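# Upright a gift box lying on its side, then open it

## Task

A closed gift box is lying on one of its sides on the table. Turn it so it rests on its bottom, then swing its lid open until the lid is roughly vertical or tilted back past vertical. Concealed magnets keep the lid's front flap closed, so expect some resistance when opening it.

## Robot and tools

ROBOT. Two arms, left_arm and right_arm. Each ends in an identical five-finger RIGHT hand, so the hands are not mirror copies and every axis and number means the same on both. Bases in the scene frame: left_arm at (+0.003, +0.788, +0.022) m, right_arm at (-0.086, -0.600, +0.022) m, both almost unrotated. A camera stand sits behind the arms.

FRAMES. Scene frame: origin at table-top height midway between the arms, +z up, +x out over the table, left_arm on the +y side. Fixed cameras and the table use it. Each arm reports its hand positions, orientations (quat wxyz) and velocities in its own base frame. Motion offsets are taken along the current Hand target's own axes.

HAND POINT. It sits 0.15 m out from the wrist flange along the fingers and 0.05 m in front of the palm. Its +z runs along the straightened fingers, +y points out of the palm, +x runs across the palm toward the little finger. Straight fingertips reach 0.06 to 0.07 m past it along +z, with finger centre lines 0.06 m behind it (-y). A wrist bracket on the little-finger side sticks out about 0.10 m across the palm and can collide. With fingers level the wrist may hang well below the point (up to 0.13 m palm down, 0.25 m palm up) and reach the table first.

ROW LAYOUT. Every command row is one flat list of 28 numbers, each in [-1, 1], covering both arms even if one is idle: positions 1-6 left_arm dx, dy, dz, rx, ry, rz; 7-12 left hand little, ring, middle, index, thumb_bend, thumb_turn; 13 left force_limit; 14 left speed; 15-28 the same fourteen for right_arm. Pose numbers are OFFSETS from that arm's Hand target as it stood when the action or move began, along that target's axes; 1.0 equals 0.6 m or 180 degrees; rx, ry, rz form a single rotation vector. Every row of one action counts from that same start, so re-sending an offset in a new call moves further. All six zeros re-request the current Hand target. Hand motor numbers are absolute targets: +1 straight/open, -1 curled/closed; thumb_turn -1 puts the thumb opposite the fingers, +1 beside the palm. force_limit maps -1..+1 to about 0..10 N at the fingertip (0..15 N for the two thumb motors). speed rises linearly from near zero at -1 to full at +0.48 and stays full above (full stroke 0.49 s). There is no 'no change' value: repeat the last eight hand numbers you sent; before any were sent, copy hand_measured plus hand_force_limit and hand_speed. With the thumb turned in, the hand can enclose objects about 0.035 to 0.065 m thick. Close slowly (speed about -0.94 or below) for gentle grips.

TOOLS.
execute_actions(actions, cameras): actions is a list of actions; each action is up to 15 rows, one per 1/30 s step, the last row repeated to fill 15. An empty list returns images. cameras: names, ["all"], or [].
move(target, speed, blend, stop_force, zero, blocking, cameras): target is one 28-number row or up to 15 rows; every row's offsets count from the Hand targets at the move's start, not from the previous row. Straight-line paths, ending together, lasting 0.5 to 10 s. speed in m/s, 0.002 to 3.2 (default 0.25); turning is capped at twice that in rad/s. blend in m rounds corners in a list. stop_force in N, 4 to 120, ends an arm's path when its wrist sensor feels that much push against its motion; unreliable while the hand rotates; omit it when backing off a contact. zero (true default) re-zeroes before the move. blocking=false returns after 0.5 s and cannot be combined with stop_force. The extra 'move:' line reports the ending (done, off_target, moving, held, fault) and limits (paced = pose clipped, held = steps withheld).
wait(seconds 0 to 10), stop() brakes a running move, zoom_image(camera, region [x0, y0, x1, y1] pixels, at most 504 each side), show_instructions() shows reference pages, zero_wrist_force(arm), finished_scene(scene = current scene number).

RESULTS. Per arm: end_effector_position (m), end_effector_quat_wxyz, velocities (omitted when joint velocities read 'within noise'), Hand target (the last commanded pose after clipping, the base for the next offsets), Joint positions, joint torques (full drive output, not contact only), Wrist force/torque along the end effector axes plus a peak line. Hand lists follow the motor order: hand_measured, hand_stopped_by (moving, target, force, stalled, fault), hand_load_n (positive = finger pushed open). MOTOR HOT and fault lines may appear. Images: cam_high, cam_left_wrist, cam_right_wrist, 672x504.

CAUTIONS. Orientation commands are clipped to 32 degrees from the measured orientation each step, so large turns need several steps. Arms are stiff: aiming even slightly beyond a firm contact can trigger a stop; about 150 N outside force or joint torque limits (pan and lift 293, elbow 133, wrists 48 N m) halt an arm for 10 s. Avoid contact between the arms; the clearance check does not always prevent it. Do not route a hand close to its own base. Fast moves overshoot and hit harder. Do not let the box fall or be pushed off the table, and do not slam it or the lid. Holding loads or straining toward unreachable poses heats motors and can brake an arm.

Each tool is called after "Emit:" in YAML: its name, and indented under it one key for each argument.

Reference images:

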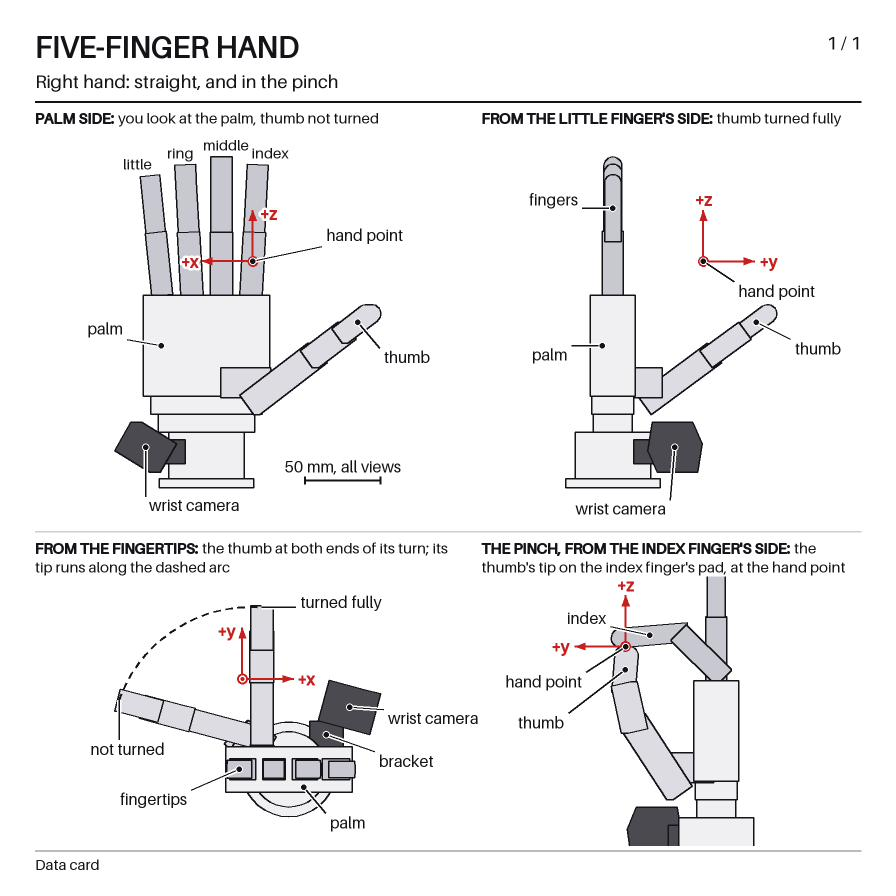

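## Session

Emit:
execute_actions:
  actions: []

Scene clock: 0.00 s.
left_arm: end_effector_position=(-0.1348, +0.5435, +0.6464) hand_measured=(+1.000, +1.000, +1.000, +1.000, +1.000, +1.000) hand_load_n=(+0.0, +0.0, +0.0, +0.0, +0.0, +0.0) hand_stopped_by=(target, target, target, target, target, target) hand_force_limit=0.00 hand_speed=-0.80 end_effector_quat_wxyz=(-0.044, +0.761, -0.646, -0.029) | right_arm: end_effector_position=(+0.1309, -0.5505, +0.4643) hand_measured=(+1.000, +1.000, +1.000, +1.000, +1.000, +1.000) hand_load_n=(+0.0, +0.0, +0.0, +0.0, +0.0, +0.0) hand_stopped_by=(target, target, target, target, target, target) hand_force_limit=0.00 hand_speed=-0.80 end_effector_quat_wxyz=(-0.038, +0.724, +0.687, +0.051)
Joint positions: left_arm=[1.363 -1.518 1.288 1.697 1.561 -1.941] | right_arm=[-1.77 -1.444 1.569 1.572 1.574 -1.716]
Joint velocities: within noise
Joint torques (N m): no reading
Wrist force (N): no reading
Wrist torque (N m): no reading
Wrist force, peak (N): no reading
Hand target: left_arm -0.1348, +0.5435, +0.6464; -0.044, +0.761, -0.646, -0.029 | right_arm +0.1309, -0.5505, +0.4643; -0.038, +0.724, +0.687, +0.051

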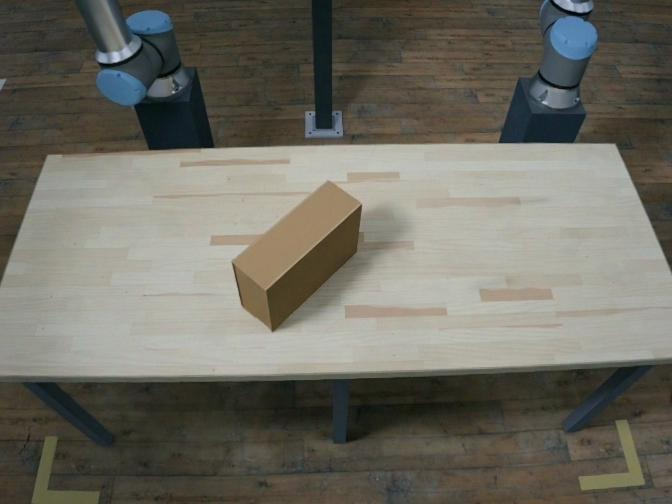

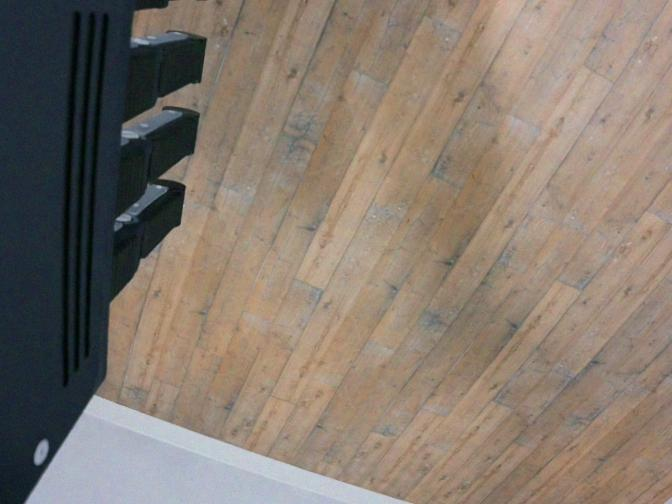

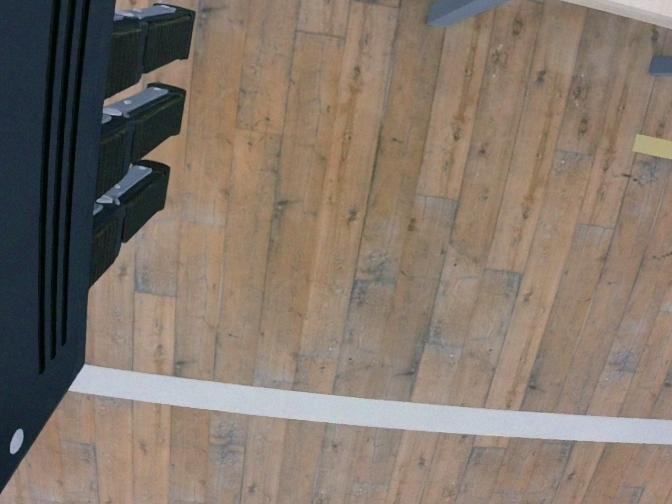

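Emit:
zoom_image:
  camera: "cam_high"
  region: [200, 160, 400, 350]

Scaled by 2.520.

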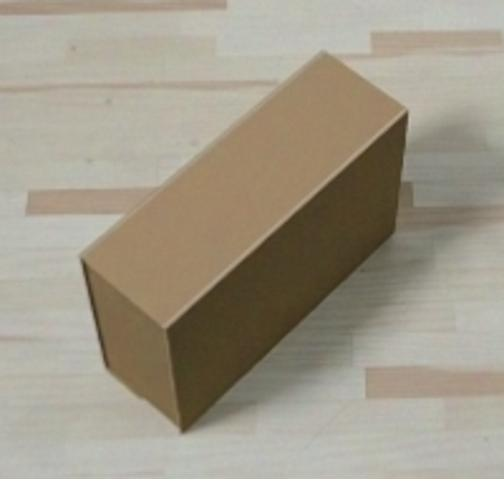

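Emit:
move:
  target: [0,0,0,0,0,0,1,1,1,1,1,1,0,-0.8,0.72,0.75,-0.2,0,0,0,1,1,1,1,1,1,0,-0.8]
  speed: 0.6

Emit:
move:
  target: [0,0,0,0,0,0,1,1,1,1,1,1,0,-0.8,0.5,-0.2,-0.1,0,0,0,1,1,1,1,1,1,0,-0.8]
  speed: 0.5
  cameras: ["all"]

Scene clock: 37.47 s.
left_arm: end_effector_position=(-0.1348, +0.5435, +0.6464) hand_measured=(+1.000, +1.000, +1.000, +1.000, +1.000, +1.000) hand_load_n=(+0.0, +0.0, +0.0, +0.0, +0.0, +0.0) hand_stopped_by=(target, target, target, target, target, target) hand_force_limit=0.00 hand_speed=-0.80 end_effector_quat_wxyz=(-0.044, +0.761, -0.646, -0.029) | right_arm: end_effector_position=(+0.5999, -0.1618, +0.6441) hand_measured=(+1.000, +1.000, +1.000, +1.000, +1.000, +1.000) hand_load_n=(+0.0, -0.5, +0.0, +0.0, +0.0, +0.0) hand_stopped_by=(target, target, target, target, target, target) hand_force_limit=0.00 hand_speed=-0.80 end_effector_quat_wxyz=(-0.038, +0.724, +0.687, +0.051)
Joint positions: left_arm=[1.363 -1.518 1.288 1.697 1.561 -1.941] | right_arm=[-0.609 -1.42 1.209 1.835 1.456 -0.559]
Joint torques (N m): left_arm=[2.74 -45.65 -39.14 3.81 0.04 -0.03] | right_arm=[16.33 -37.22 -41.63 7.23 2.58 1.79]
Wrist force (N): left_arm=[0.3 -0.2 0.6] | right_arm=[-0.2 -0.5 -0.5]
Wrist torque (N m): left_arm=[-0.07 -0.07 0.01] | right_arm=[-0.05 0.04 -0.28]
Wrist force, peak (N): left_arm=[0.5 -0.5 0.4] | right_arm=[-1.8 -1.6 0.4]
Hand target: left_arm -0.1348, +0.5435, +0.6464; -0.044, +0.761, -0.646, -0.029 | right_arm +0.6000, -0.1618, +0.6442; -0.038, +0.724, +0.687, +0.051
Off the commanded pose: left_arm 0.000 m, 0 deg | right_arm 0.000 m, 0 deg.
move: done

Scene clock: 39.17 s.
left_arm: end_effector_position=(-0.1348, +0.5435, +0.6464) hand_measured=(+1.000, +1.000, +1.000, +1.000, +1.000, +1.000) hand_load_n=(+0.0, +0.0, +0.0, +0.0, +0.0, +0.0) hand_stopped_by=(target, target, target, target, target, target) hand_force_limit=0.00 hand_speed=-0.80 end_effector_quat_wxyz=(-0.044, +0.761, -0.646, -0.029) | right_arm: end_effector_position=(+0.4945, +0.1343, +0.7395) hand_measured=(+1.000, +1.000, +1.000, +1.000, +1.000, +1.000) hand_load_n=(+0.0, +0.0, +0.0, +0.0, +0.0, +0.0) hand_stopped_by=(target, target, target, target, target, target) hand_force_limit=0.00 hand_speed=-0.80 end_effector_quat_wxyz=(-0.038, +0.724, +0.687, +0.051)
Joint positions: left_arm=[1.363 -1.518 1.288 1.697 1.561 -1.941] | right_arm=[-0.093 -1.561 1.174 1.947 1.445 -0.039]
Joint torques (N m): left_arm=[2.32 -46.36 -38.49 3.96 -0.09 0.02] | right_arm=[18.33 -24.72 -39.99 7.65 2.16 1.98]
Wrist force (N): left_arm=[0.2 -0.1 0.2] | right_arm=[0.5 -0.1 -0.3]
Wrist torque (N m): left_arm=[-0.04 -0.03 0.00] | right_arm=[-0.01 -0.05 -0.24]
Wrist force, peak (N): left_arm=[0.3 -0.6 0.7] | right_arm=[2.0 -1.2 -0.4]
Hand target: left_arm -0.1348, +0.5435, +0.6464; -0.044, +0.761, -0.646, -0.029 | right_arm +0.4945, +0.1345, +0.7395; -0.038, +0.724, +0.687, +0.051
Off the commanded pose: left_arm 0.000 m, 0 deg | right_arm 0.000 m, 0 deg.
move: done

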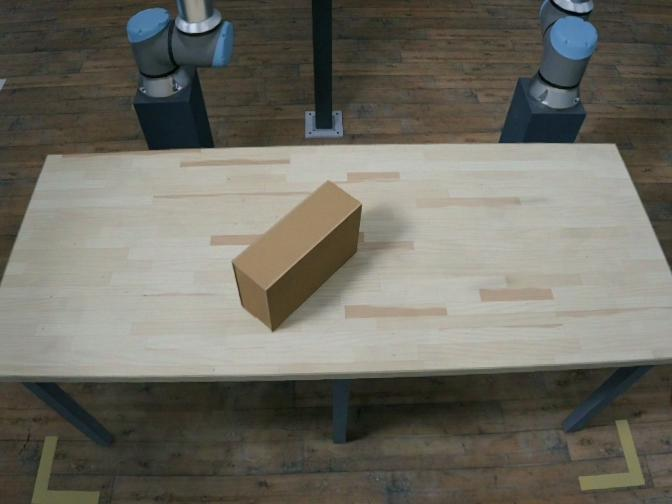

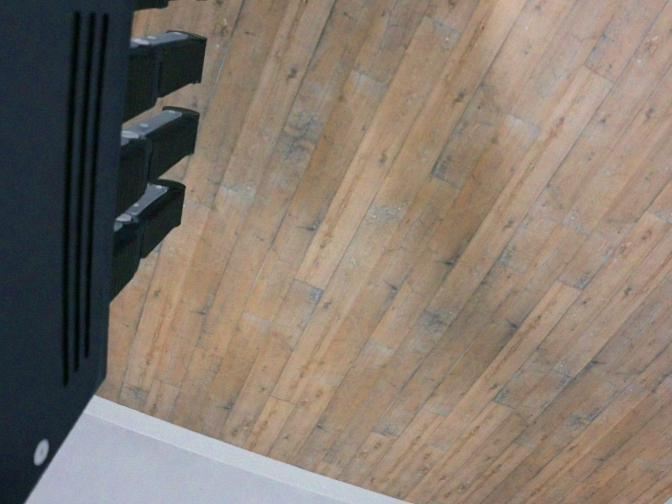

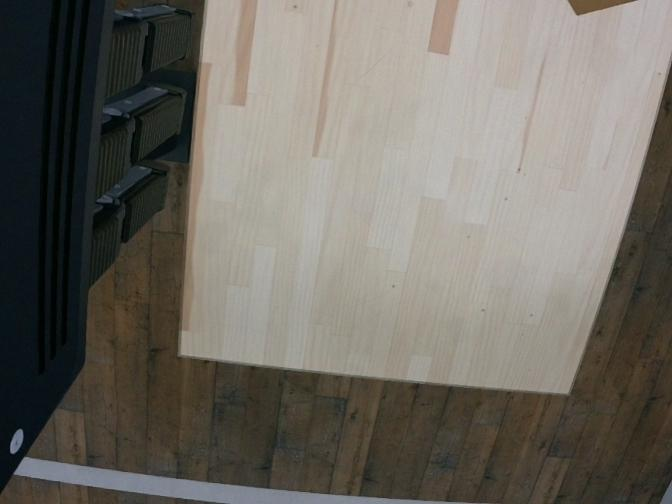

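Emit:
move:
  target: [0,0,0,0,0,0,1,1,1,1,1,1,0,-0.8,0.75,0.2,0.05,0,0,0,1,1,1,1,1,1,0,-0.8]
  speed: 0.5
  cameras: ["all"]

Scene clock: 45.20 s.
left_arm: end_effector_position=(-0.1348, +0.5435, +0.6464) hand_measured=(+1.000, +1.000, +1.000, +1.000, +1.000, +1.000) hand_load_n=(+0.0, +0.0, +0.0, +0.0, +0.0, +0.0) hand_stopped_by=(target, target, target, target, target, target) hand_force_limit=0.00 hand_speed=-0.80 end_effector_quat_wxyz=(-0.044, +0.761, -0.646, -0.029) | right_arm: end_effector_position=(+0.6366, +0.5759, +0.7655) hand_measured=(+1.000, +1.000, +1.000, +1.000, +1.000, +1.000) hand_load_n=(+0.0, +0.0, +0.0, +0.0, +0.0, +0.0) hand_stopped_by=(target, target, target, target, target, target) hand_force_limit=0.00 hand_speed=-0.80 end_effector_quat_wxyz=(-0.024, +0.676, +0.700, +0.227)
Joint positions: left_arm=[1.363 -1.518 1.288 1.697 1.561 -1.941] | right_arm=[0.549 -0.84 0.035 1.94 1.415 0.549]
Joint torques (N m): left_arm=[2.02 -46.37 -39.3 4.15 -0.12 0.24] | right_arm=[17.31 -68.12 -31.76 -0.07 2.16 1.94]
Wrist force (N): left_arm=[0.0 -0.3 0.3] | right_arm=[0.2 -0.2 -0.2]
Wrist torque (N m): left_arm=[-0.07 -0.01 -0.01] | right_arm=[-0.03 0.02 -0.26]
Wrist force, peak (N): left_arm=[0.3 -0.3 0.8] | right_arm=[2.3 1.0 1.8]
Hand target: left_arm -0.1348, +0.5435, +0.6464; -0.044, +0.761, -0.646, -0.029 | right_arm +0.6383, +0.5775, +0.7679; -0.038, +0.724, +0.687, +0.051
Off the commanded pose: left_arm 0.000 m, 0 deg | right_arm 0.003 m, 21 deg.
elbow stopped short (right arm): the move would have taken joint 3 (elbow) straighter than the controller allows.
move: off_target (right_arm)

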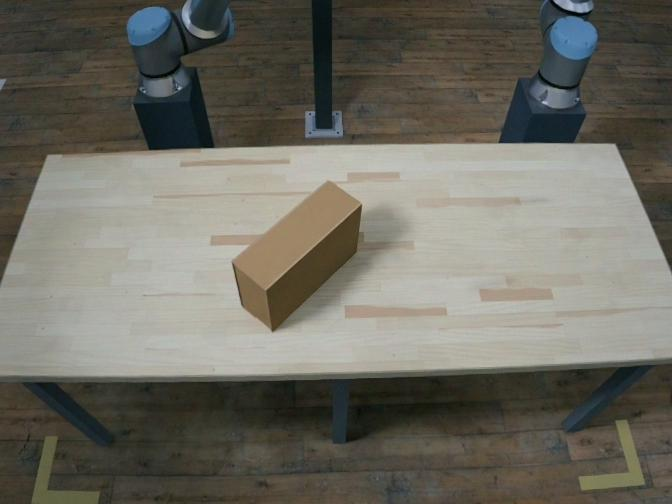

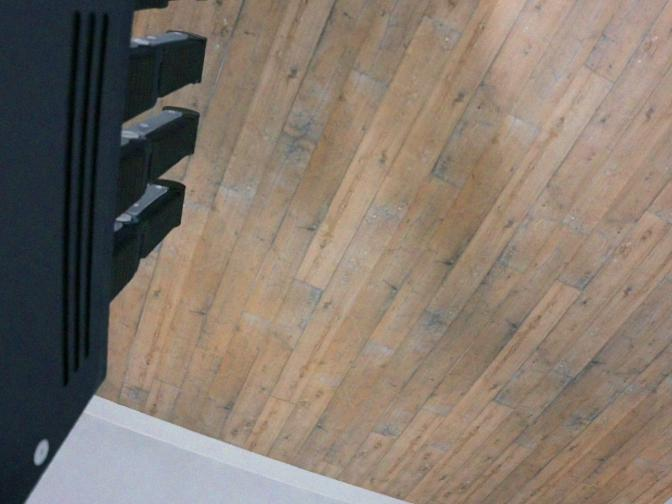

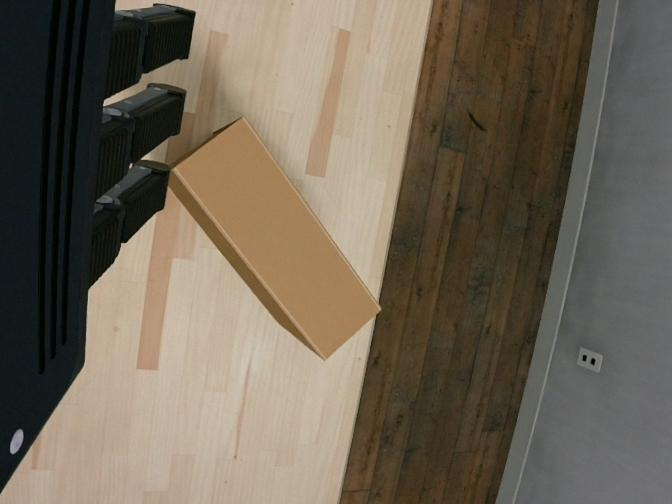

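Emit:
zoom_image:
  camera: "cam_right_wrist"
  region: [150, 100, 400, 380]

Scaled by 1.800.

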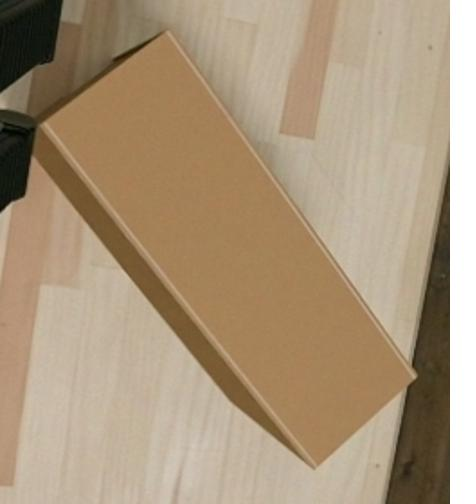

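Emit:
move:
  target: [0,0,0,0,0,0,1,1,1,1,1,1,0,-0.8,-0.1,-0.05,0.48,0,0,0,1,1,1,1,1,1,0,-0.8]
  speed: 0.4
  cameras: ["cam_high","cam_right_wrist"]

Emit:
zoom_image:
  camera: "cam_right_wrist"
  region: [100, 0, 600, 500]

Scene clock: 55.50 s.
left_arm: end_effector_position=(-0.1348, +0.5435, +0.6464) hand_measured=(+1.000, +1.000, +1.000, +1.000, +1.000, +1.000) hand_load_n=(+0.0, +0.0, +0.0, +0.0, -0.5, +0.0) hand_stopped_by=(target, target, target, target, target, target) hand_force_limit=0.00 hand_speed=-0.80 end_effector_quat_wxyz=(-0.044, +0.761, -0.646, -0.029) | right_arm: end_effector_position=(+0.6114, +0.5555, +0.4744) hand_measured=(+1.000, +1.000, +1.000, +1.000, +1.000, +1.000) hand_load_n=(+0.0, +0.0, +0.0, +0.5, +0.0, +0.0) hand_stopped_by=(target, target, target, target, target, target) hand_force_limit=0.00 hand_speed=-0.80 end_effector_quat_wxyz=(-0.038, +0.724, +0.687, +0.051)
Joint positions: left_arm=[1.363 -1.518 1.288 1.697 1.561 -1.941] | right_arm=[0.568 -1.04 0.964 1.561 1.477 0.626]
Joint torques (N m): left_arm=[2.72 -45.97 -39.27 4.07 0.14 0.11] | right_arm=[-12.75 -86.94 -29.98 0.81 -2.54 -1.72]
Wrist force (N): left_arm=[0.3 0.1 0.4] | right_arm=[0.1 -0.7 0.1]
Wrist torque (N m): left_arm=[-0.02 -0.06 0.02] | right_arm=[-0.10 -0.02 -0.19]
Wrist force, peak (N): left_arm=[0.5 -0.3 0.7] | right_arm=[-0.4 -0.4 2.1]
Hand target: left_arm -0.1348, +0.5435, +0.6464; -0.044, +0.761, -0.646, -0.029 | right_arm +0.6114, +0.5555, +0.4743; -0.038, +0.724, +0.687, +0.051
Off the commanded pose: left_arm 0.000 m, 0 deg | right_arm 0.000 m, 0 deg.
move: done
Images, in order (width x height): cam_high 672x504, cam_right_wrist 672x504.

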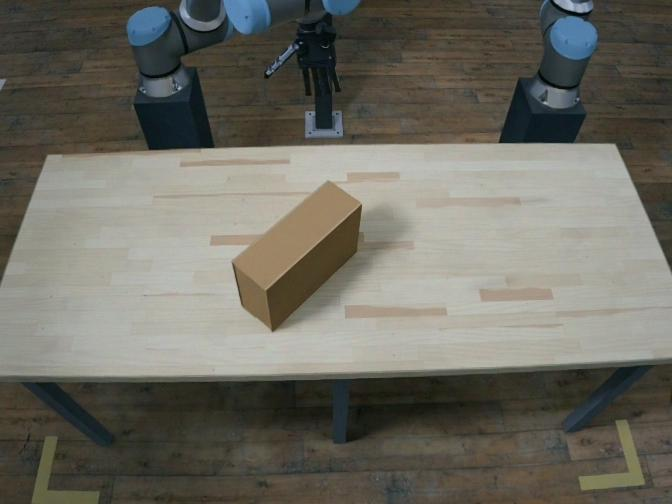

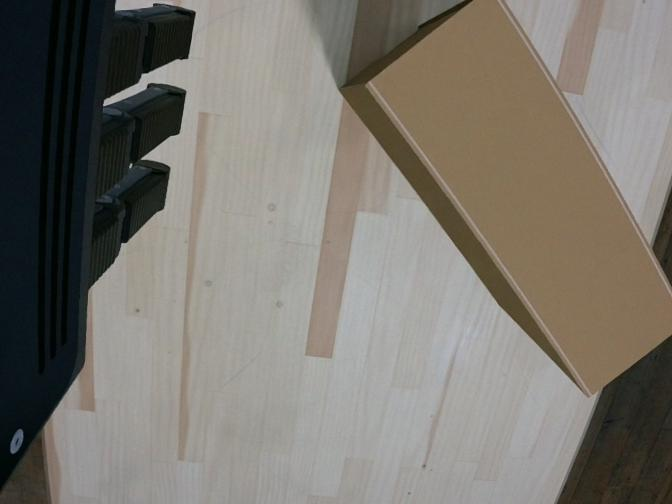

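Scaled by 1.008.

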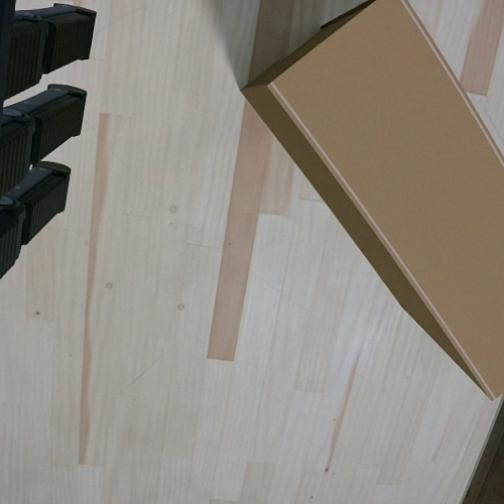

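Emit:
zoom_image:
  camera: "cam_high"
  region: [222, 250, 292, 340]

Emit:
zoom_image:
  camera: "cam_right_wrist"
  region: [330, 0, 520, 140]

Emit:
zoom_image:
  camera: "cam_high"
  region: [300, 170, 380, 270]

Emit:
zoom_image:
  camera: "cam_right_wrist"
  region: [480, 200, 672, 400]

Scaled by 5.600.

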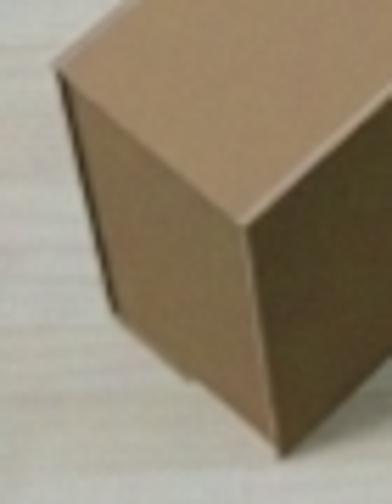

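Scaled by 2.653.

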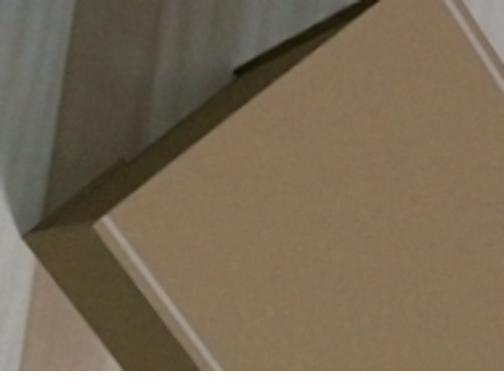

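Scaled by 5.040.

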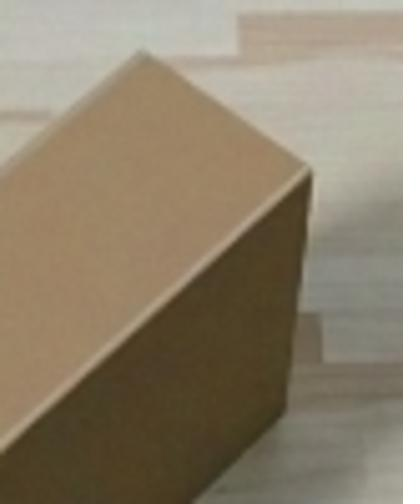

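Scaled by 2.520.

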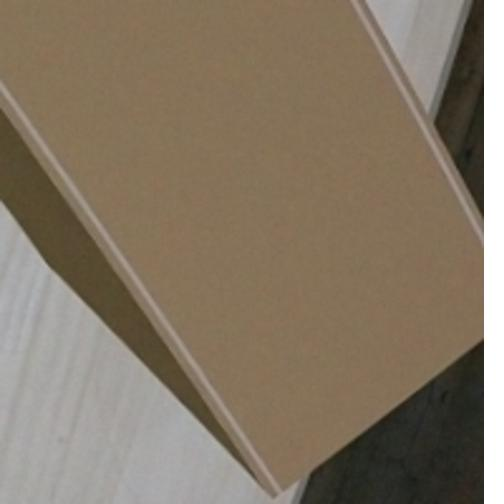

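Emit:
move:
  target: [0,0,0,0,0,0,1,1,1,1,1,1,0,-0.8,-0.443,0.635,0.07,-0.0116,-0.04,0.255,-1,-1,-1,-1,1,1,0,0]
  speed: 0.5
  cameras: ["cam_high","cam_right_wrist"]

Scene clock: 133.83 s.
left_arm: end_effector_position=(-0.1348, +0.5435, +0.6464) hand_measured=(+1.000, +1.000, +1.000, +1.000, +1.000, +1.000) hand_load_n=(+0.0, +0.0, +0.0, +0.0, +0.0, +0.0) hand_stopped_by=(target, target, target, target, target, target) hand_force_limit=0.00 hand_speed=-0.80 end_effector_quat_wxyz=(-0.044, +0.761, -0.646, -0.029) | right_arm: end_effector_position=(+0.9763, +0.2759, +0.4037) hand_measured=(-1.000, -1.000, -1.000, -1.000, +1.000, +1.000) hand_load_n=(+0.0, +0.0, +0.5, +0.0, +0.0, +0.0) hand_stopped_by=(target, target, target, target, target, target) hand_force_limit=0.00 hand_speed=0.00 end_effector_quat_wxyz=(+0.011, +0.924, +0.373, +0.089)
Joint positions: left_arm=[1.363 -1.518 1.288 1.697 1.561 -1.941] | right_arm=[0.165 -0.459 0.035 1.816 1.554 0.97]
Joint torques (N m): left_arm=[2.65 -46.27 -38.71 3.83 0.14 0.25] | right_arm=[-12 -94.7 -39.07 0.54 -2.51 -1.7]
Wrist force (N): left_arm=[0.2 -0.2 0.5] | right_arm=[-0.3 -0.3 -0.4]
Wrist torque (N m): left_arm=[-0.07 -0.04 0.00] | right_arm=[0.00 0.08 0.02]
Wrist force, peak (N): left_arm=[0.6 -0.4 0.6] | right_arm=[1.4 -2.2 -0.5]
Hand target: left_arm -0.1348, +0.5435, +0.6464; -0.044, +0.761, -0.646, -0.029 | right_arm +0.9789, +0.2768, +0.4049; +0.000, +0.937, +0.350, +0.000
Off the commanded pose: left_arm 0.000 m, 0 deg | right_arm 0.003 m, 11 deg.
elbow stopped short (right arm): the move would have taken joint 3 (elbow) straighter than the controller allows.
move: off_target (right_arm)
Images, in order (width x height): cam_high 672x504, cam_right_wrist 672x504.

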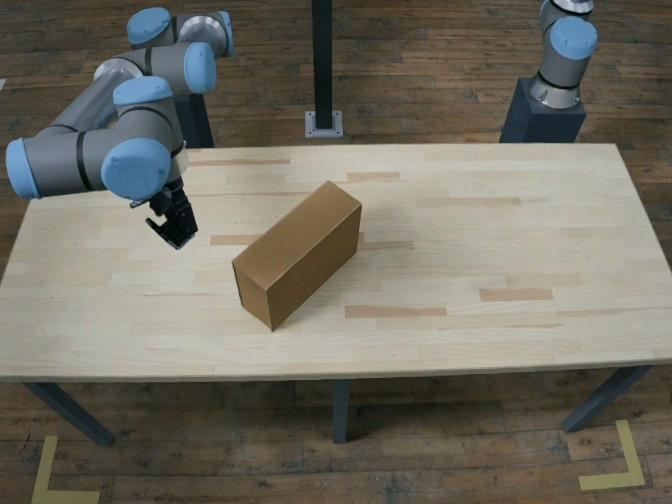

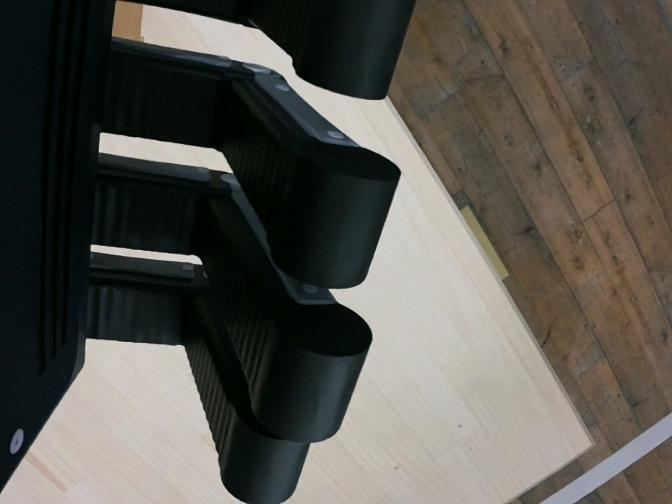

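Emit:
move:
  target: [0,0,0,0,0,0,1,1,1,1,1,1,0,-0.8,0,0,0.55,0,0,0,-1,-1,-1,-1,1,1,0,0]
  speed: 0.3
  stop_force: 12
  cameras: ["cam_high"]

Scene clock: 142.67 s.
left_arm: end_effector_position=(-0.1348, +0.5435, +0.6464) hand_measured=(+1.000, +1.000, +1.000, +1.000, +1.000, +1.000) hand_load_n=(+0.0, +0.0, +0.0, +0.0, +0.0, +0.0) hand_stopped_by=(target, target, target, target, target, target) hand_force_limit=0.00 hand_speed=-0.80 end_effector_quat_wxyz=(-0.044, +0.761, -0.646, -0.029) | right_arm: end_effector_position=(+0.9788, +0.2765, +0.0749) hand_measured=(-1.000, -1.000, -1.000, -1.000, +1.000, +1.000) hand_load_n=(+0.0, +0.0, +0.5, +0.0, -0.5, +0.0) hand_stopped_by=(target, target, target, target, target, target) hand_force_limit=0.00 hand_speed=0.00 end_effector_quat_wxyz=(+0.000, +0.937, +0.350, +0.000)
Joint positions: left_arm=[1.363 -1.518 1.288 1.697 1.561 -1.941] | right_arm=[0.17 -0.412 0.56 1.423 1.572 1.026]
Joint torques (N m): left_arm=[1.27 -46.66 -38.81 4.13 0.09 0.36] | right_arm=[16.78 -98.01 -42.1 2.52 2.59 1.68]
Wrist force (N): left_arm=[0.3 -0.2 0.3] | right_arm=[0.6 -0.5 0.0]
Wrist torque (N m): left_arm=[-0.05 -0.04 0.01] | right_arm=[-0.10 -0.10 -0.28]
Wrist force, peak (N): left_arm=[0.4 -0.2 0.7] | right_arm=[0.3 -0.4 2.0]
Hand target: left_arm -0.1348, +0.5435, +0.6464; -0.044, +0.761, -0.646, -0.029 | right_arm +0.9788, +0.2765, +0.0749; +0.000, +0.937, +0.350, +0.000
Off the commanded pose: left_arm 0.000 m, 0 deg | right_arm 0.000 m, 0 deg.
move: done
Images, in order (width x height): cam_high 672x504.

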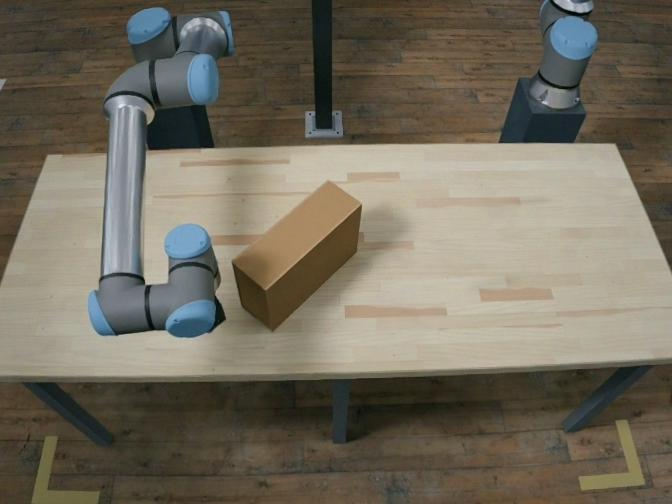

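Emit:
move:
  target: [0,0,0,0,0,0,1,1,1,1,1,1,0,-0.8,-0.05,-0.48,0,0,0,0,-1,-1,-1,-1,1,1,0,0]
  speed: 0.12
  stop_force: 40
  cameras: ["cam_high"]

Scene clock: 149.43 s.
left_arm: end_effector_position=(-0.1348, +0.5435, +0.6464) hand_measured=(+1.000, +1.000, +1.000, +1.000, +1.000, +1.000) hand_load_n=(+0.0, +0.0, +0.0, +0.0, +0.0, +0.0) hand_stopped_by=(target, target, target, target, target, target) hand_force_limit=0.00 hand_speed=-0.80 end_effector_quat_wxyz=(-0.044, +0.761, -0.646, -0.029) | right_arm: end_effector_position=(+0.7673, +0.4742, +0.0748) hand_measured=(-1.000, -1.000, -1.000, -1.000, +1.000, +1.000) hand_load_n=(+0.0, +0.0, +0.0, +0.0, -0.5, -0.5) hand_stopped_by=(target, target, target, target, target, target) hand_force_limit=0.00 hand_speed=0.00 end_effector_quat_wxyz=(+0.000, +0.937, +0.350, +0.000)
Joint positions: left_arm=[1.363 -1.518 1.288 1.697 1.561 -1.941] | right_arm=[0.434 -0.634 0.995 1.211 1.571 1.289]
Joint torques (N m): left_arm=[2.01 -47.36 -39.25 4.1 0 0.32] | right_arm=[17.72 -108.05 -27.6 0.95 2.25 1.91]
Wrist force (N): left_arm=[0.1 -0.4 0.3] | right_arm=[-0.6 0.9 0.2]
Wrist torque (N m): left_arm=[-0.09 -0.02 -0.01] | right_arm=[0.07 0.05 -0.29]
Wrist force, peak (N): left_arm=[0.7 -0.3 0.6] | right_arm=[0.0 2.9 -0.2]
Hand target: left_arm -0.1348, +0.5435, +0.6464; -0.044, +0.761, -0.646, -0.029 | right_arm +0.7673, +0.4742, +0.0748; +0.000, +0.937, +0.350, +0.000
Off the commanded pose: left_arm 0.000 m, 0 deg | right_arm 0.000 m, 0 deg.
move: done
Images, in order (width x height): cam_high 672x504.

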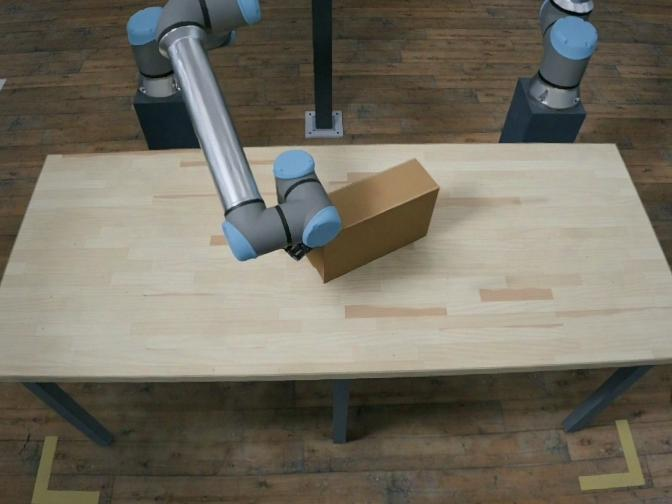

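Emit:
move:
  target:
    - [0.483,-0.908,0.055,0.006,0.017,0.2,-1,-1,-1,-1,1,1,0,0,0,0.046,-0.013,0,0,0.061,-1,-1,-1,-1,1,1,0,0]
    - [0.948,-0.915,0.092,0.0126,0.0337,0.407,-1,-1,-1,-1,1,1,0,0,0,0.046,-0.013,0,0,0.061,-1,-1,-1,-1,1,1,0,0]
  speed: 0.6
  blend: [0.1,0]

Emit:
move:
  target: [0.38,-0.718,0.417,0,0,0,-1,-1,-1,-1,1,1,0,0,0,0,0,0,0,0,-1,-1,-1,-1,1,1,0,0]
  speed: 0.5
  cameras: ["cam_high","cam_left_wrist"]

Scene clock: 212.73 s.
left_arm: end_effector_position=(+0.4999, +0.0793, +0.5500) hand_measured=(-1.000, -1.000, -1.000, -1.000, +1.000, +1.000) hand_load_n=(+0.0, +0.5, +0.0, +0.0, +0.0, +0.0) hand_stopped_by=(target, target, target, target, target, target) hand_force_limit=0.00 hand_speed=0.00 end_effector_quat_wxyz=(+0.000, -0.225, +0.974, +0.000) | right_arm: end_effector_position=(+0.7854, +0.4534, +0.0826) hand_measured=(-1.000, -1.000, -1.000, -1.000, +1.000, +1.000) hand_load_n=(+0.0, +0.0, +0.0, +0.0, +0.0, +0.0) hand_stopped_by=(target, target, target, target, target, target) hand_force_limit=0.00 hand_speed=0.00 end_effector_quat_wxyz=(+0.000, +0.966, +0.259, +0.000)
Joint positions: left_arm=[-0.333 -1.544 1.502 1.613 1.571 -2.358] | right_arm=[0.401 -0.611 0.936 1.246 1.571 1.448]
Joint torques (N m): left_arm=[-8.48 -27.56 -25.88 1.99 -0.56 -2.38] | right_arm=[-12.34 -88.59 -40.45 7.68 2.62 1.85]
Wrist force (N): left_arm=[0.7 -0.1 0.5] | right_arm=[0.2 -0.1 0.0]
Wrist torque (N m): left_arm=[-0.08 -0.06 -0.01] | right_arm=[-0.05 -0.05 -0.29]
Wrist force, peak (N): left_arm=[1.0 -1.9 1.1] | right_arm=[-0.3 1.4 1.0]
Hand target: left_arm +0.5000, +0.0791, +0.5499; +0.000, -0.225, +0.974, +0.000 | right_arm +0.7854, +0.4534, +0.0826; +0.000, +0.966, +0.259, +0.000
Off the commanded pose: left_arm 0.000 m, 0 deg | right_arm 0.000 m, 0 deg.
move: done

Scene clock: 214.73 s.
left_arm: end_effector_position=(+0.4836, -0.4078, +0.3000) hand_measured=(-1.000, -1.000, -1.000, -1.000, +1.000, +1.000) hand_load_n=(+0.5, +0.0, +0.0, +0.0, +0.0, +0.0) hand_stopped_by=(target, target, target, target, target, target) hand_force_limit=0.00 hand_speed=0.00 end_effector_quat_wxyz=(+0.000, -0.225, +0.974, +0.000) | right_arm: end_effector_position=(+0.7854, +0.4534, +0.0826) hand_measured=(-1.000, -1.000, -1.000, -1.000, +1.000, +1.000) hand_load_n=(+0.0, +0.0, +0.0, +0.0, -0.5, +0.0) hand_stopped_by=(target, target, target, target, target, target) hand_force_limit=0.00 hand_speed=0.00 end_effector_quat_wxyz=(+0.000, +0.966, +0.259, +0.000)
Joint positions: left_arm=[-1.038 -1.182 1.504 1.249 1.571 -3.062] | right_arm=[0.401 -0.611 0.936 1.246 1.571 1.448]
Joint torques (N m): left_arm=[-11.41 -55.68 -52.14 2.04 -2.7 -2.64] | right_arm=[-11.76 -91.3 -40.92 7.61 2.62 1.98]
Wrist force (N): left_arm=[0.6 -0.6 0.3] | right_arm=[-0.1 -0.5 -0.1]
Wrist torque (N m): left_arm=[-0.08 -0.04 -0.04] | right_arm=[-0.10 -0.01 -0.31]
Wrist force, peak (N): left_arm=[1.6 -2.1 1.1] | right_arm=[0.8 -0.6 -0.1]
Hand target: left_arm +0.4837, -0.4081, +0.2999; +0.000, -0.225, +0.974, +0.000 | right_arm +0.7854, +0.4534, +0.0826; +0.000, +0.966, +0.259, +0.000
Off the commanded pose: left_arm 0.000 m, 0 deg | right_arm 0.000 m, 0 deg.
move: done
Images, in order (width x height): cam_high 672x504, cam_left_wrist 672x504.

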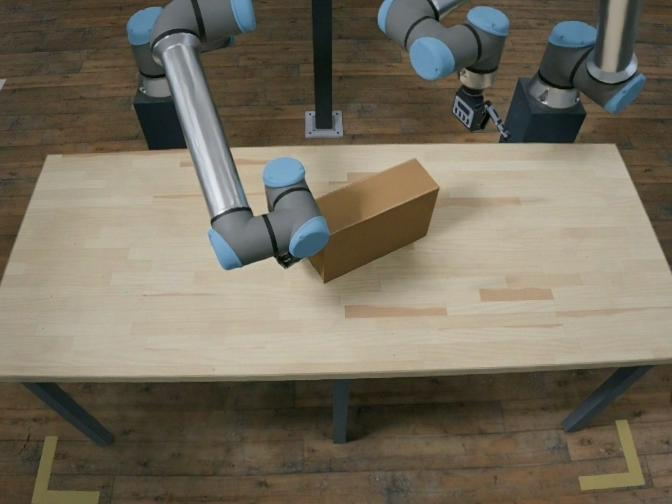

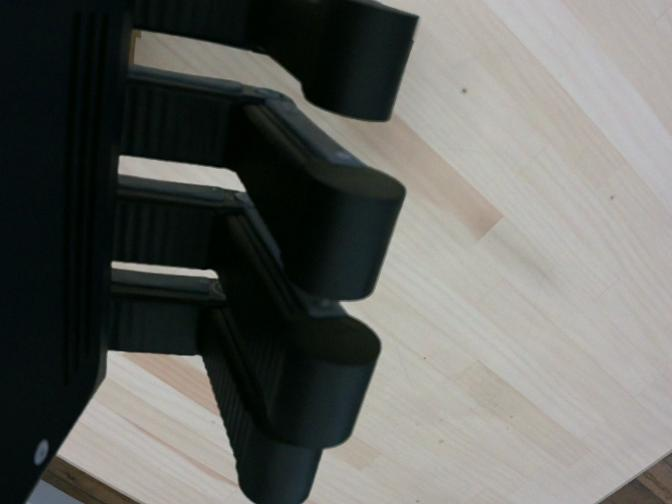

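Emit:
move:
  target: [-0.104,0,0.362,0,0,0,-1,-1,-1,-1,1,1,0,0,0,0,0,0,0,0,-1,-1,-1,-1,1,1,0,0]
  speed: 0.3
  stop_force: 10
  cameras: ["cam_high","cam_left_wrist"]

Emit:
zoom_image:
  camera: "cam_high"
  region: [250, 90, 530, 300]

Scene clock: 238.83 s.
left_arm: end_effector_position=(+0.5397, -0.3809, +0.0826) hand_measured=(-1.000, -1.000, -1.000, -1.000, +1.000, +1.000) hand_load_n=(+0.0, +0.0, +0.0, +0.0, +0.0, +0.0) hand_stopped_by=(target, target, target, target, target, target) hand_force_limit=0.00 hand_speed=0.00 end_effector_quat_wxyz=(+0.000, -0.225, +0.974, +0.000) | right_arm: end_effector_position=(+0.7854, +0.4534, +0.0826) hand_measured=(-1.000, -1.000, -1.000, -1.000, +1.000, +1.000) hand_load_n=(+0.0, +0.0, +0.5, +0.0, +0.0, +0.0) hand_stopped_by=(target, target, target, target, target, target) hand_force_limit=0.00 hand_speed=0.00 end_effector_quat_wxyz=(+0.000, +0.966, +0.259, +0.000)
Joint positions: left_arm=[-0.946 -0.983 1.622 0.932 1.571 -2.97] | right_arm=[0.401 -0.611 0.936 1.246 1.571 1.448]
Joint torques (N m): left_arm=[12.48 -65.73 -44.78 2.27 2.85 1.88] | right_arm=[-11.9 -89.61 -40.84 7.7 2.74 2.11]
Wrist force (N): left_arm=[0.4 -0.3 -0.1] | right_arm=[0.0 -0.7 -0.5]
Wrist torque (N m): left_arm=[-0.01 0.03 -0.36] | right_arm=[-0.10 -0.01 -0.32]
Wrist force, peak (N): left_arm=[-0.2 -0.1 1.8] | right_arm=[0.5 -0.7 -0.5]
Hand target: left_arm +0.5397, -0.3809, +0.0826; +0.000, -0.225, +0.974, +0.000 | right_arm +0.7854, +0.4534, +0.0826; +0.000, +0.966, +0.259, +0.000
Off the commanded pose: left_arm 0.000 m, 0 deg | right_arm 0.000 m, 0 deg.
move: done
Images, in order (width x height): cam_high 672x504, cam_left_wrist 672x504.

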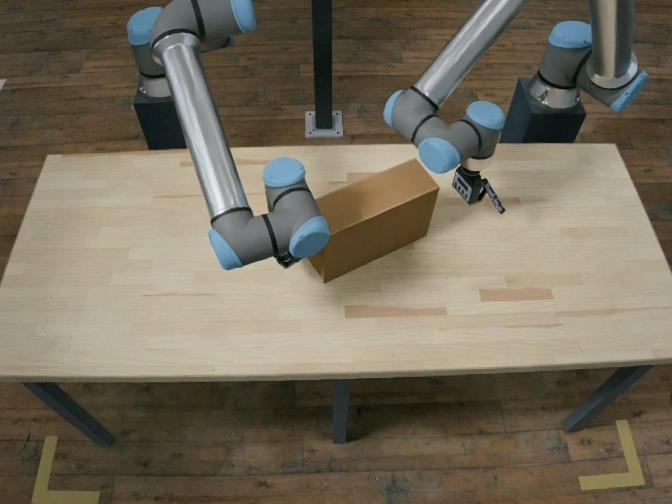

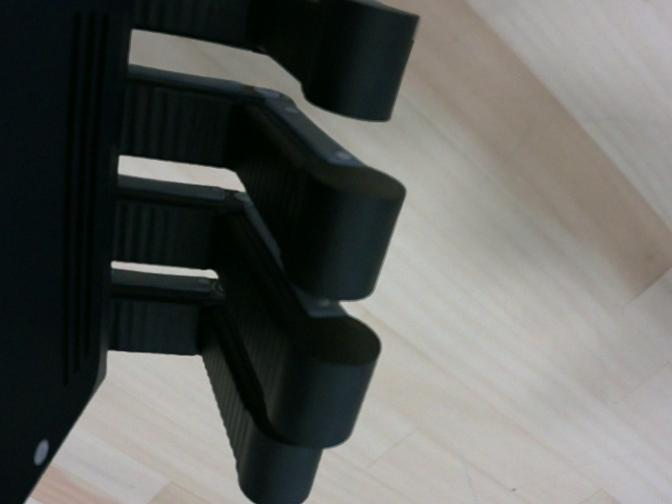

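Scaled by 1.800.

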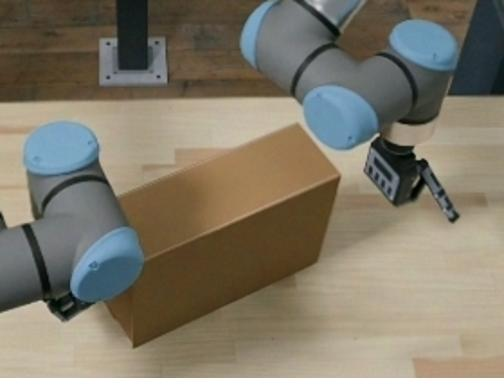

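Emit:
move:
  target: [0.087,-0.205,0,0,0,0,-1,-1,-1,-1,1,1,0,0,0.013,-0.1,0,0,0,0,-1,-1,-1,-1,1,1,0,0]
  speed: 0.04
  stop_force: 12
  cameras: ["cam_high"]

Emit:
zoom_image:
  camera: "cam_high"
  region: [250, 90, 530, 300]

Scene clock: 253.77 s.
left_arm: end_effector_position=(+0.5441, -0.4663, +0.0827) hand_measured=(-1.000, -1.000, -1.000, -1.000, +1.000, +1.000) hand_load_n=(+0.0, +0.0, +0.0, +0.0, +0.0, +0.0) hand_stopped_by=(target, target, target, target, target, target) hand_force_limit=0.00 hand_speed=0.00 end_effector_quat_wxyz=(+0.000, -0.225, +0.974, +0.000) | right_arm: end_effector_position=(+0.7705, +0.4892, +0.0826) hand_measured=(-1.000, -1.000, -1.000, -1.000, +1.000, +1.000) hand_load_n=(+0.0, +0.0, +0.0, +0.0, +0.0, +0.0) hand_stopped_by=(target, target, target, target, target, target) hand_force_limit=0.00 hand_speed=0.00 end_effector_quat_wxyz=(+0.000, +0.966, +0.259, +0.000)
Joint positions: left_arm=[-1.008 -0.899 1.474 0.996 1.571 -3.032] | right_arm=[0.443 -0.595 0.905 1.261 1.571 1.49]
Joint torques (N m): left_arm=[11.41 -109.42 -23.99 0.22 1.84 2.11] | right_arm=[-0.59 -108.91 -28.21 1.06 -2.31 -1.62]
Wrist force (N): left_arm=[0.3 11.3 -1.5] | right_arm=[-0.5 12.3 -0.5]
Wrist torque (N m): left_arm=[1.45 0.04 0.07] | right_arm=[1.48 0.03 0.13]
Wrist force, peak (N): left_arm=[-1.8 46.4 -5.4] | right_arm=[-2.9 45.5 -0.9]
Hand target: left_arm +0.5441, -0.4663, +0.0827; +0.000, -0.225, +0.974, +0.000 (not the last commanded pose) | right_arm +0.7705, +0.4892, +0.0826; +0.000, +0.966, +0.259, +0.000 (not the last commanded pose)
Off the commanded pose: left_arm 0.048 m, 0 deg | right_arm 0.022 m, 0 deg.
move: contact (left_arm, right_arm)
Images, in order (width x height): cam_high 672x504.

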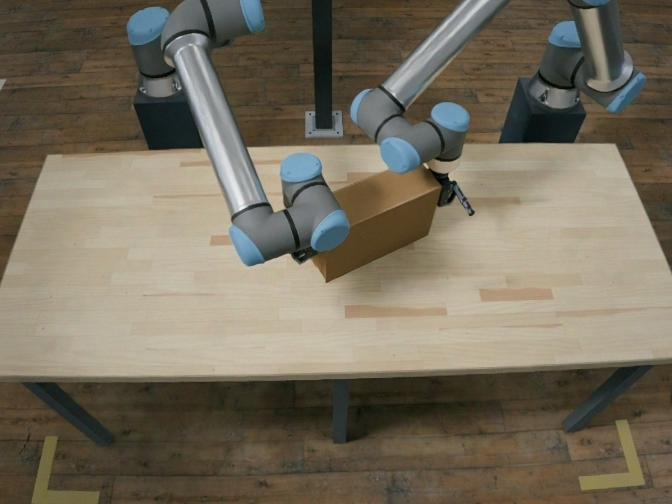

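Scaled by 1.800.

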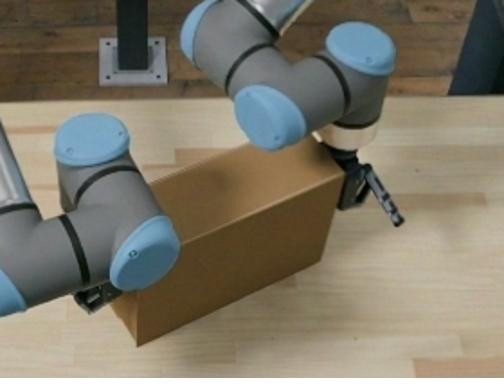

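Emit:
move:
  target: [0,-0.002,0,0,0,0,-1,-1,-1,-1,1,1,0,0,0,-0.002,0,0,0,0,-1,-1,-1,-1,1,1,0,0]
  speed: 0.05

Scene clock: 261.53 s.
left_arm: end_effector_position=(+0.5446, -0.4672, +0.0827) hand_measured=(-1.000, -1.000, -1.000, -1.000, +1.000, +1.000) hand_load_n=(+0.0, +0.0, +0.0, +0.0, -0.5, +0.0) hand_stopped_by=(target, target, target, target, target, target) hand_force_limit=0.00 hand_speed=0.00 end_effector_quat_wxyz=(+0.000, -0.225, +0.974, +0.000) | right_arm: end_effector_position=(+0.7700, +0.4900, +0.0827) hand_measured=(-1.000, -1.000, -1.000, -1.000, +1.000, +1.000) hand_load_n=(+0.0, +0.0, +0.0, +0.0, +0.0, +0.0) hand_stopped_by=(target, target, target, target, target, target) hand_force_limit=0.00 hand_speed=0.00 end_effector_quat_wxyz=(+0.000, +0.966, +0.259, +0.000)
Joint positions: left_arm=[-1.008 -0.898 1.471 0.998 1.571 -3.032] | right_arm=[0.444 -0.595 0.905 1.261 1.572 1.491]
Joint torques (N m): left_arm=[-18.55 -69.36 -65.65 -1.07 1.88 -1.41] | right_arm=[55.37 -89.83 -40.71 7.55 -5.07 2.19]
Wrist force (N): left_arm=[-1.3 48.0 -4.0] | right_arm=[-3.0 43.3 -1.1]
Wrist torque (N m): left_arm=[6.09 0.31 1.06] | right_arm=[5.25 0.36 0.78]
Wrist force, peak (N): left_arm=[-1.3 48.0 -4.0] | right_arm=[-3.0 43.3 -1.1]
Hand target: left_arm +0.5446, -0.4674, +0.0827; +0.000, -0.225, +0.974, +0.000 | right_arm +0.7699, +0.4902, +0.0826; +0.000, +0.966, +0.259, +0.000
Off the commanded pose: left_arm 0.000 m, 0 deg | right_arm 0.000 m, 0 deg.
move: done

Emit:
move:
  target:
    - [-0.0727,0,-0.0183,0,0,0,-1,-1,-1,-1,1,1,0,0,0.0727,0,-0.0183,0,0,0,-1,-1,-1,-1,1,1,0,0]
    - [-0.1475,0,-0.0167,0,0,0,-1,-1,-1,-1,1,1,0,0,0.1475,0,-0.0167,0,0,0,-1,-1,-1,-1,1,1,0,0]
  speed: 0.06
  blend: [0.01,0]
  cameras: ["cam_high"]

Scene clock: 267.73 s.
left_arm: end_effector_position=(+0.6241, -0.4286, +0.0926) hand_measured=(-1.000, -1.000, -1.000, -1.000, +1.000, +1.000) hand_load_n=(+0.0, +0.0, +0.0, +0.0, +0.0, +0.0) hand_stopped_by=(target, target, target, target, target, target) hand_force_limit=0.00 hand_speed=0.00 end_effector_quat_wxyz=(+0.000, -0.225, +0.974, +0.000) | right_arm: end_effector_position=(+0.8465, +0.5345, +0.0926) hand_measured=(-1.000, -1.000, -1.000, -1.000, +1.000, +1.000) hand_load_n=(+0.0, +0.0, +0.0, +0.0, +0.0, +0.0) hand_stopped_by=(target, target, target, target, target, target) hand_force_limit=0.00 hand_speed=0.00 end_effector_quat_wxyz=(+0.000, +0.966, +0.259, +0.000)
Joint positions: left_arm=[-0.893 -0.857 1.378 1.051 1.571 -2.917] | right_arm=[0.451 -0.37 0.445 1.497 1.571 1.498]
Joint torques (N m): left_arm=[-5.11 -79.08 -67.72 0.17 3.87 1.91] | right_arm=[58.74 -104.09 -44.22 8.21 -4.48 2.13]
Wrist force (N): left_arm=[-2.6 45.7 3.6] | right_arm=[-2.5 43.5 3.2]
Wrist torque (N m): left_arm=[5.19 0.25 0.78] | right_arm=[4.94 0.18 0.84]
Wrist force, peak (N): left_arm=[-1.5 57.1 -3.8] | right_arm=[-4.7 54.0 -0.9]
Hand target: left_arm +0.6242, -0.4286, +0.0926; +0.000, -0.225, +0.974, +0.000 | right_arm +0.8465, +0.5345, +0.0926; +0.000, +0.966, +0.259, +0.000
Off the commanded pose: left_arm 0.000 m, 0 deg | right_arm 0.000 m, 0 deg.
move: done
Images, in order (width x height): cam_high 672x504.

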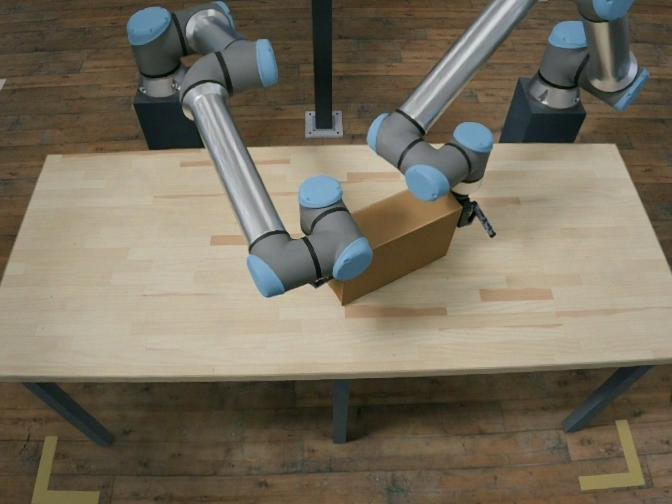

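Emit:
move:
  target:
    - [0.3667,0,-0.0833,0,0,0,-1,-1,-1,-1,1,1,0,0,-0.3667,0,-0.0833,0,0,0,-1,-1,-1,-1,1,1,0,0]
    - [0.3948,0,-0.0685,0,0.0833,0,-1,-1,-1,-1,1,1,0,0,-0.3902,0,-0.1048,0,-0.0833,0,-1,-1,-1,-1,1,1,0,0]
  speed: 0.12
  cameras: ["cam_high"]

Scene clock: 296.90 s.
left_arm: end_effector_position=(+0.4113, -0.5324, +0.1339) hand_measured=(-1.000, -1.000, -1.000, -1.000, +1.000, +1.000) hand_load_n=(+0.0, +0.0, +0.0, +0.0, -0.5, +0.0) hand_stopped_by=(target, target, target, target, target, target) hand_force_limit=0.00 hand_speed=0.00 end_effector_quat_wxyz=(-0.127, -0.223, +0.966, -0.029) | right_arm: end_effector_position=(+0.6438, +0.4175, +0.1556) hand_measured=(-1.000, -1.000, -1.000, -1.000, +1.000, +1.000) hand_load_n=(+0.0, +0.0, +0.0, +0.0, +0.0, +0.0) hand_stopped_by=(target, target, target, target, target, target) hand_force_limit=0.00 hand_speed=0.00 end_effector_quat_wxyz=(+0.034, +0.958, +0.257, -0.126)
Joint positions: left_arm=[-1.115 -0.973 1.499 1.045 1.833 -3.139] | right_arm=[0.437 -0.758 1.167 1.423 1.594 1.487]
Joint torques (N m): left_arm=[-1.7 -66.74 -81.59 -3.76 3.47 1.94] | right_arm=[71.73 -80.65 -39.05 8.86 -8.68 2.21]
Wrist force (N): left_arm=[-4.9 74.8 3.8] | right_arm=[-3.6 72.9 2.9]
Wrist torque (N m): left_arm=[8.67 0.60 1.40] | right_arm=[8.53 0.33 1.67]
Wrist force, peak (N): left_arm=[-3.9 78.9 3.6] | right_arm=[-5.6 76.4 2.5]
Hand target: left_arm +0.4112, -0.5324, +0.1339; -0.127, -0.223, +0.966, -0.029 | right_arm +0.6438, +0.4175, +0.1556; +0.034, +0.958, +0.257, -0.126
Off the commanded pose: left_arm 0.000 m, 0 deg | right_arm 0.000 m, 0 deg.
move: done
Images, in order (width x height): cam_high 672x504.

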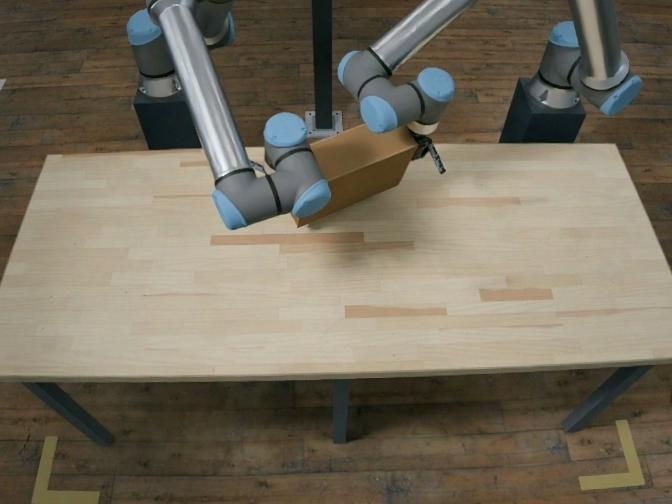

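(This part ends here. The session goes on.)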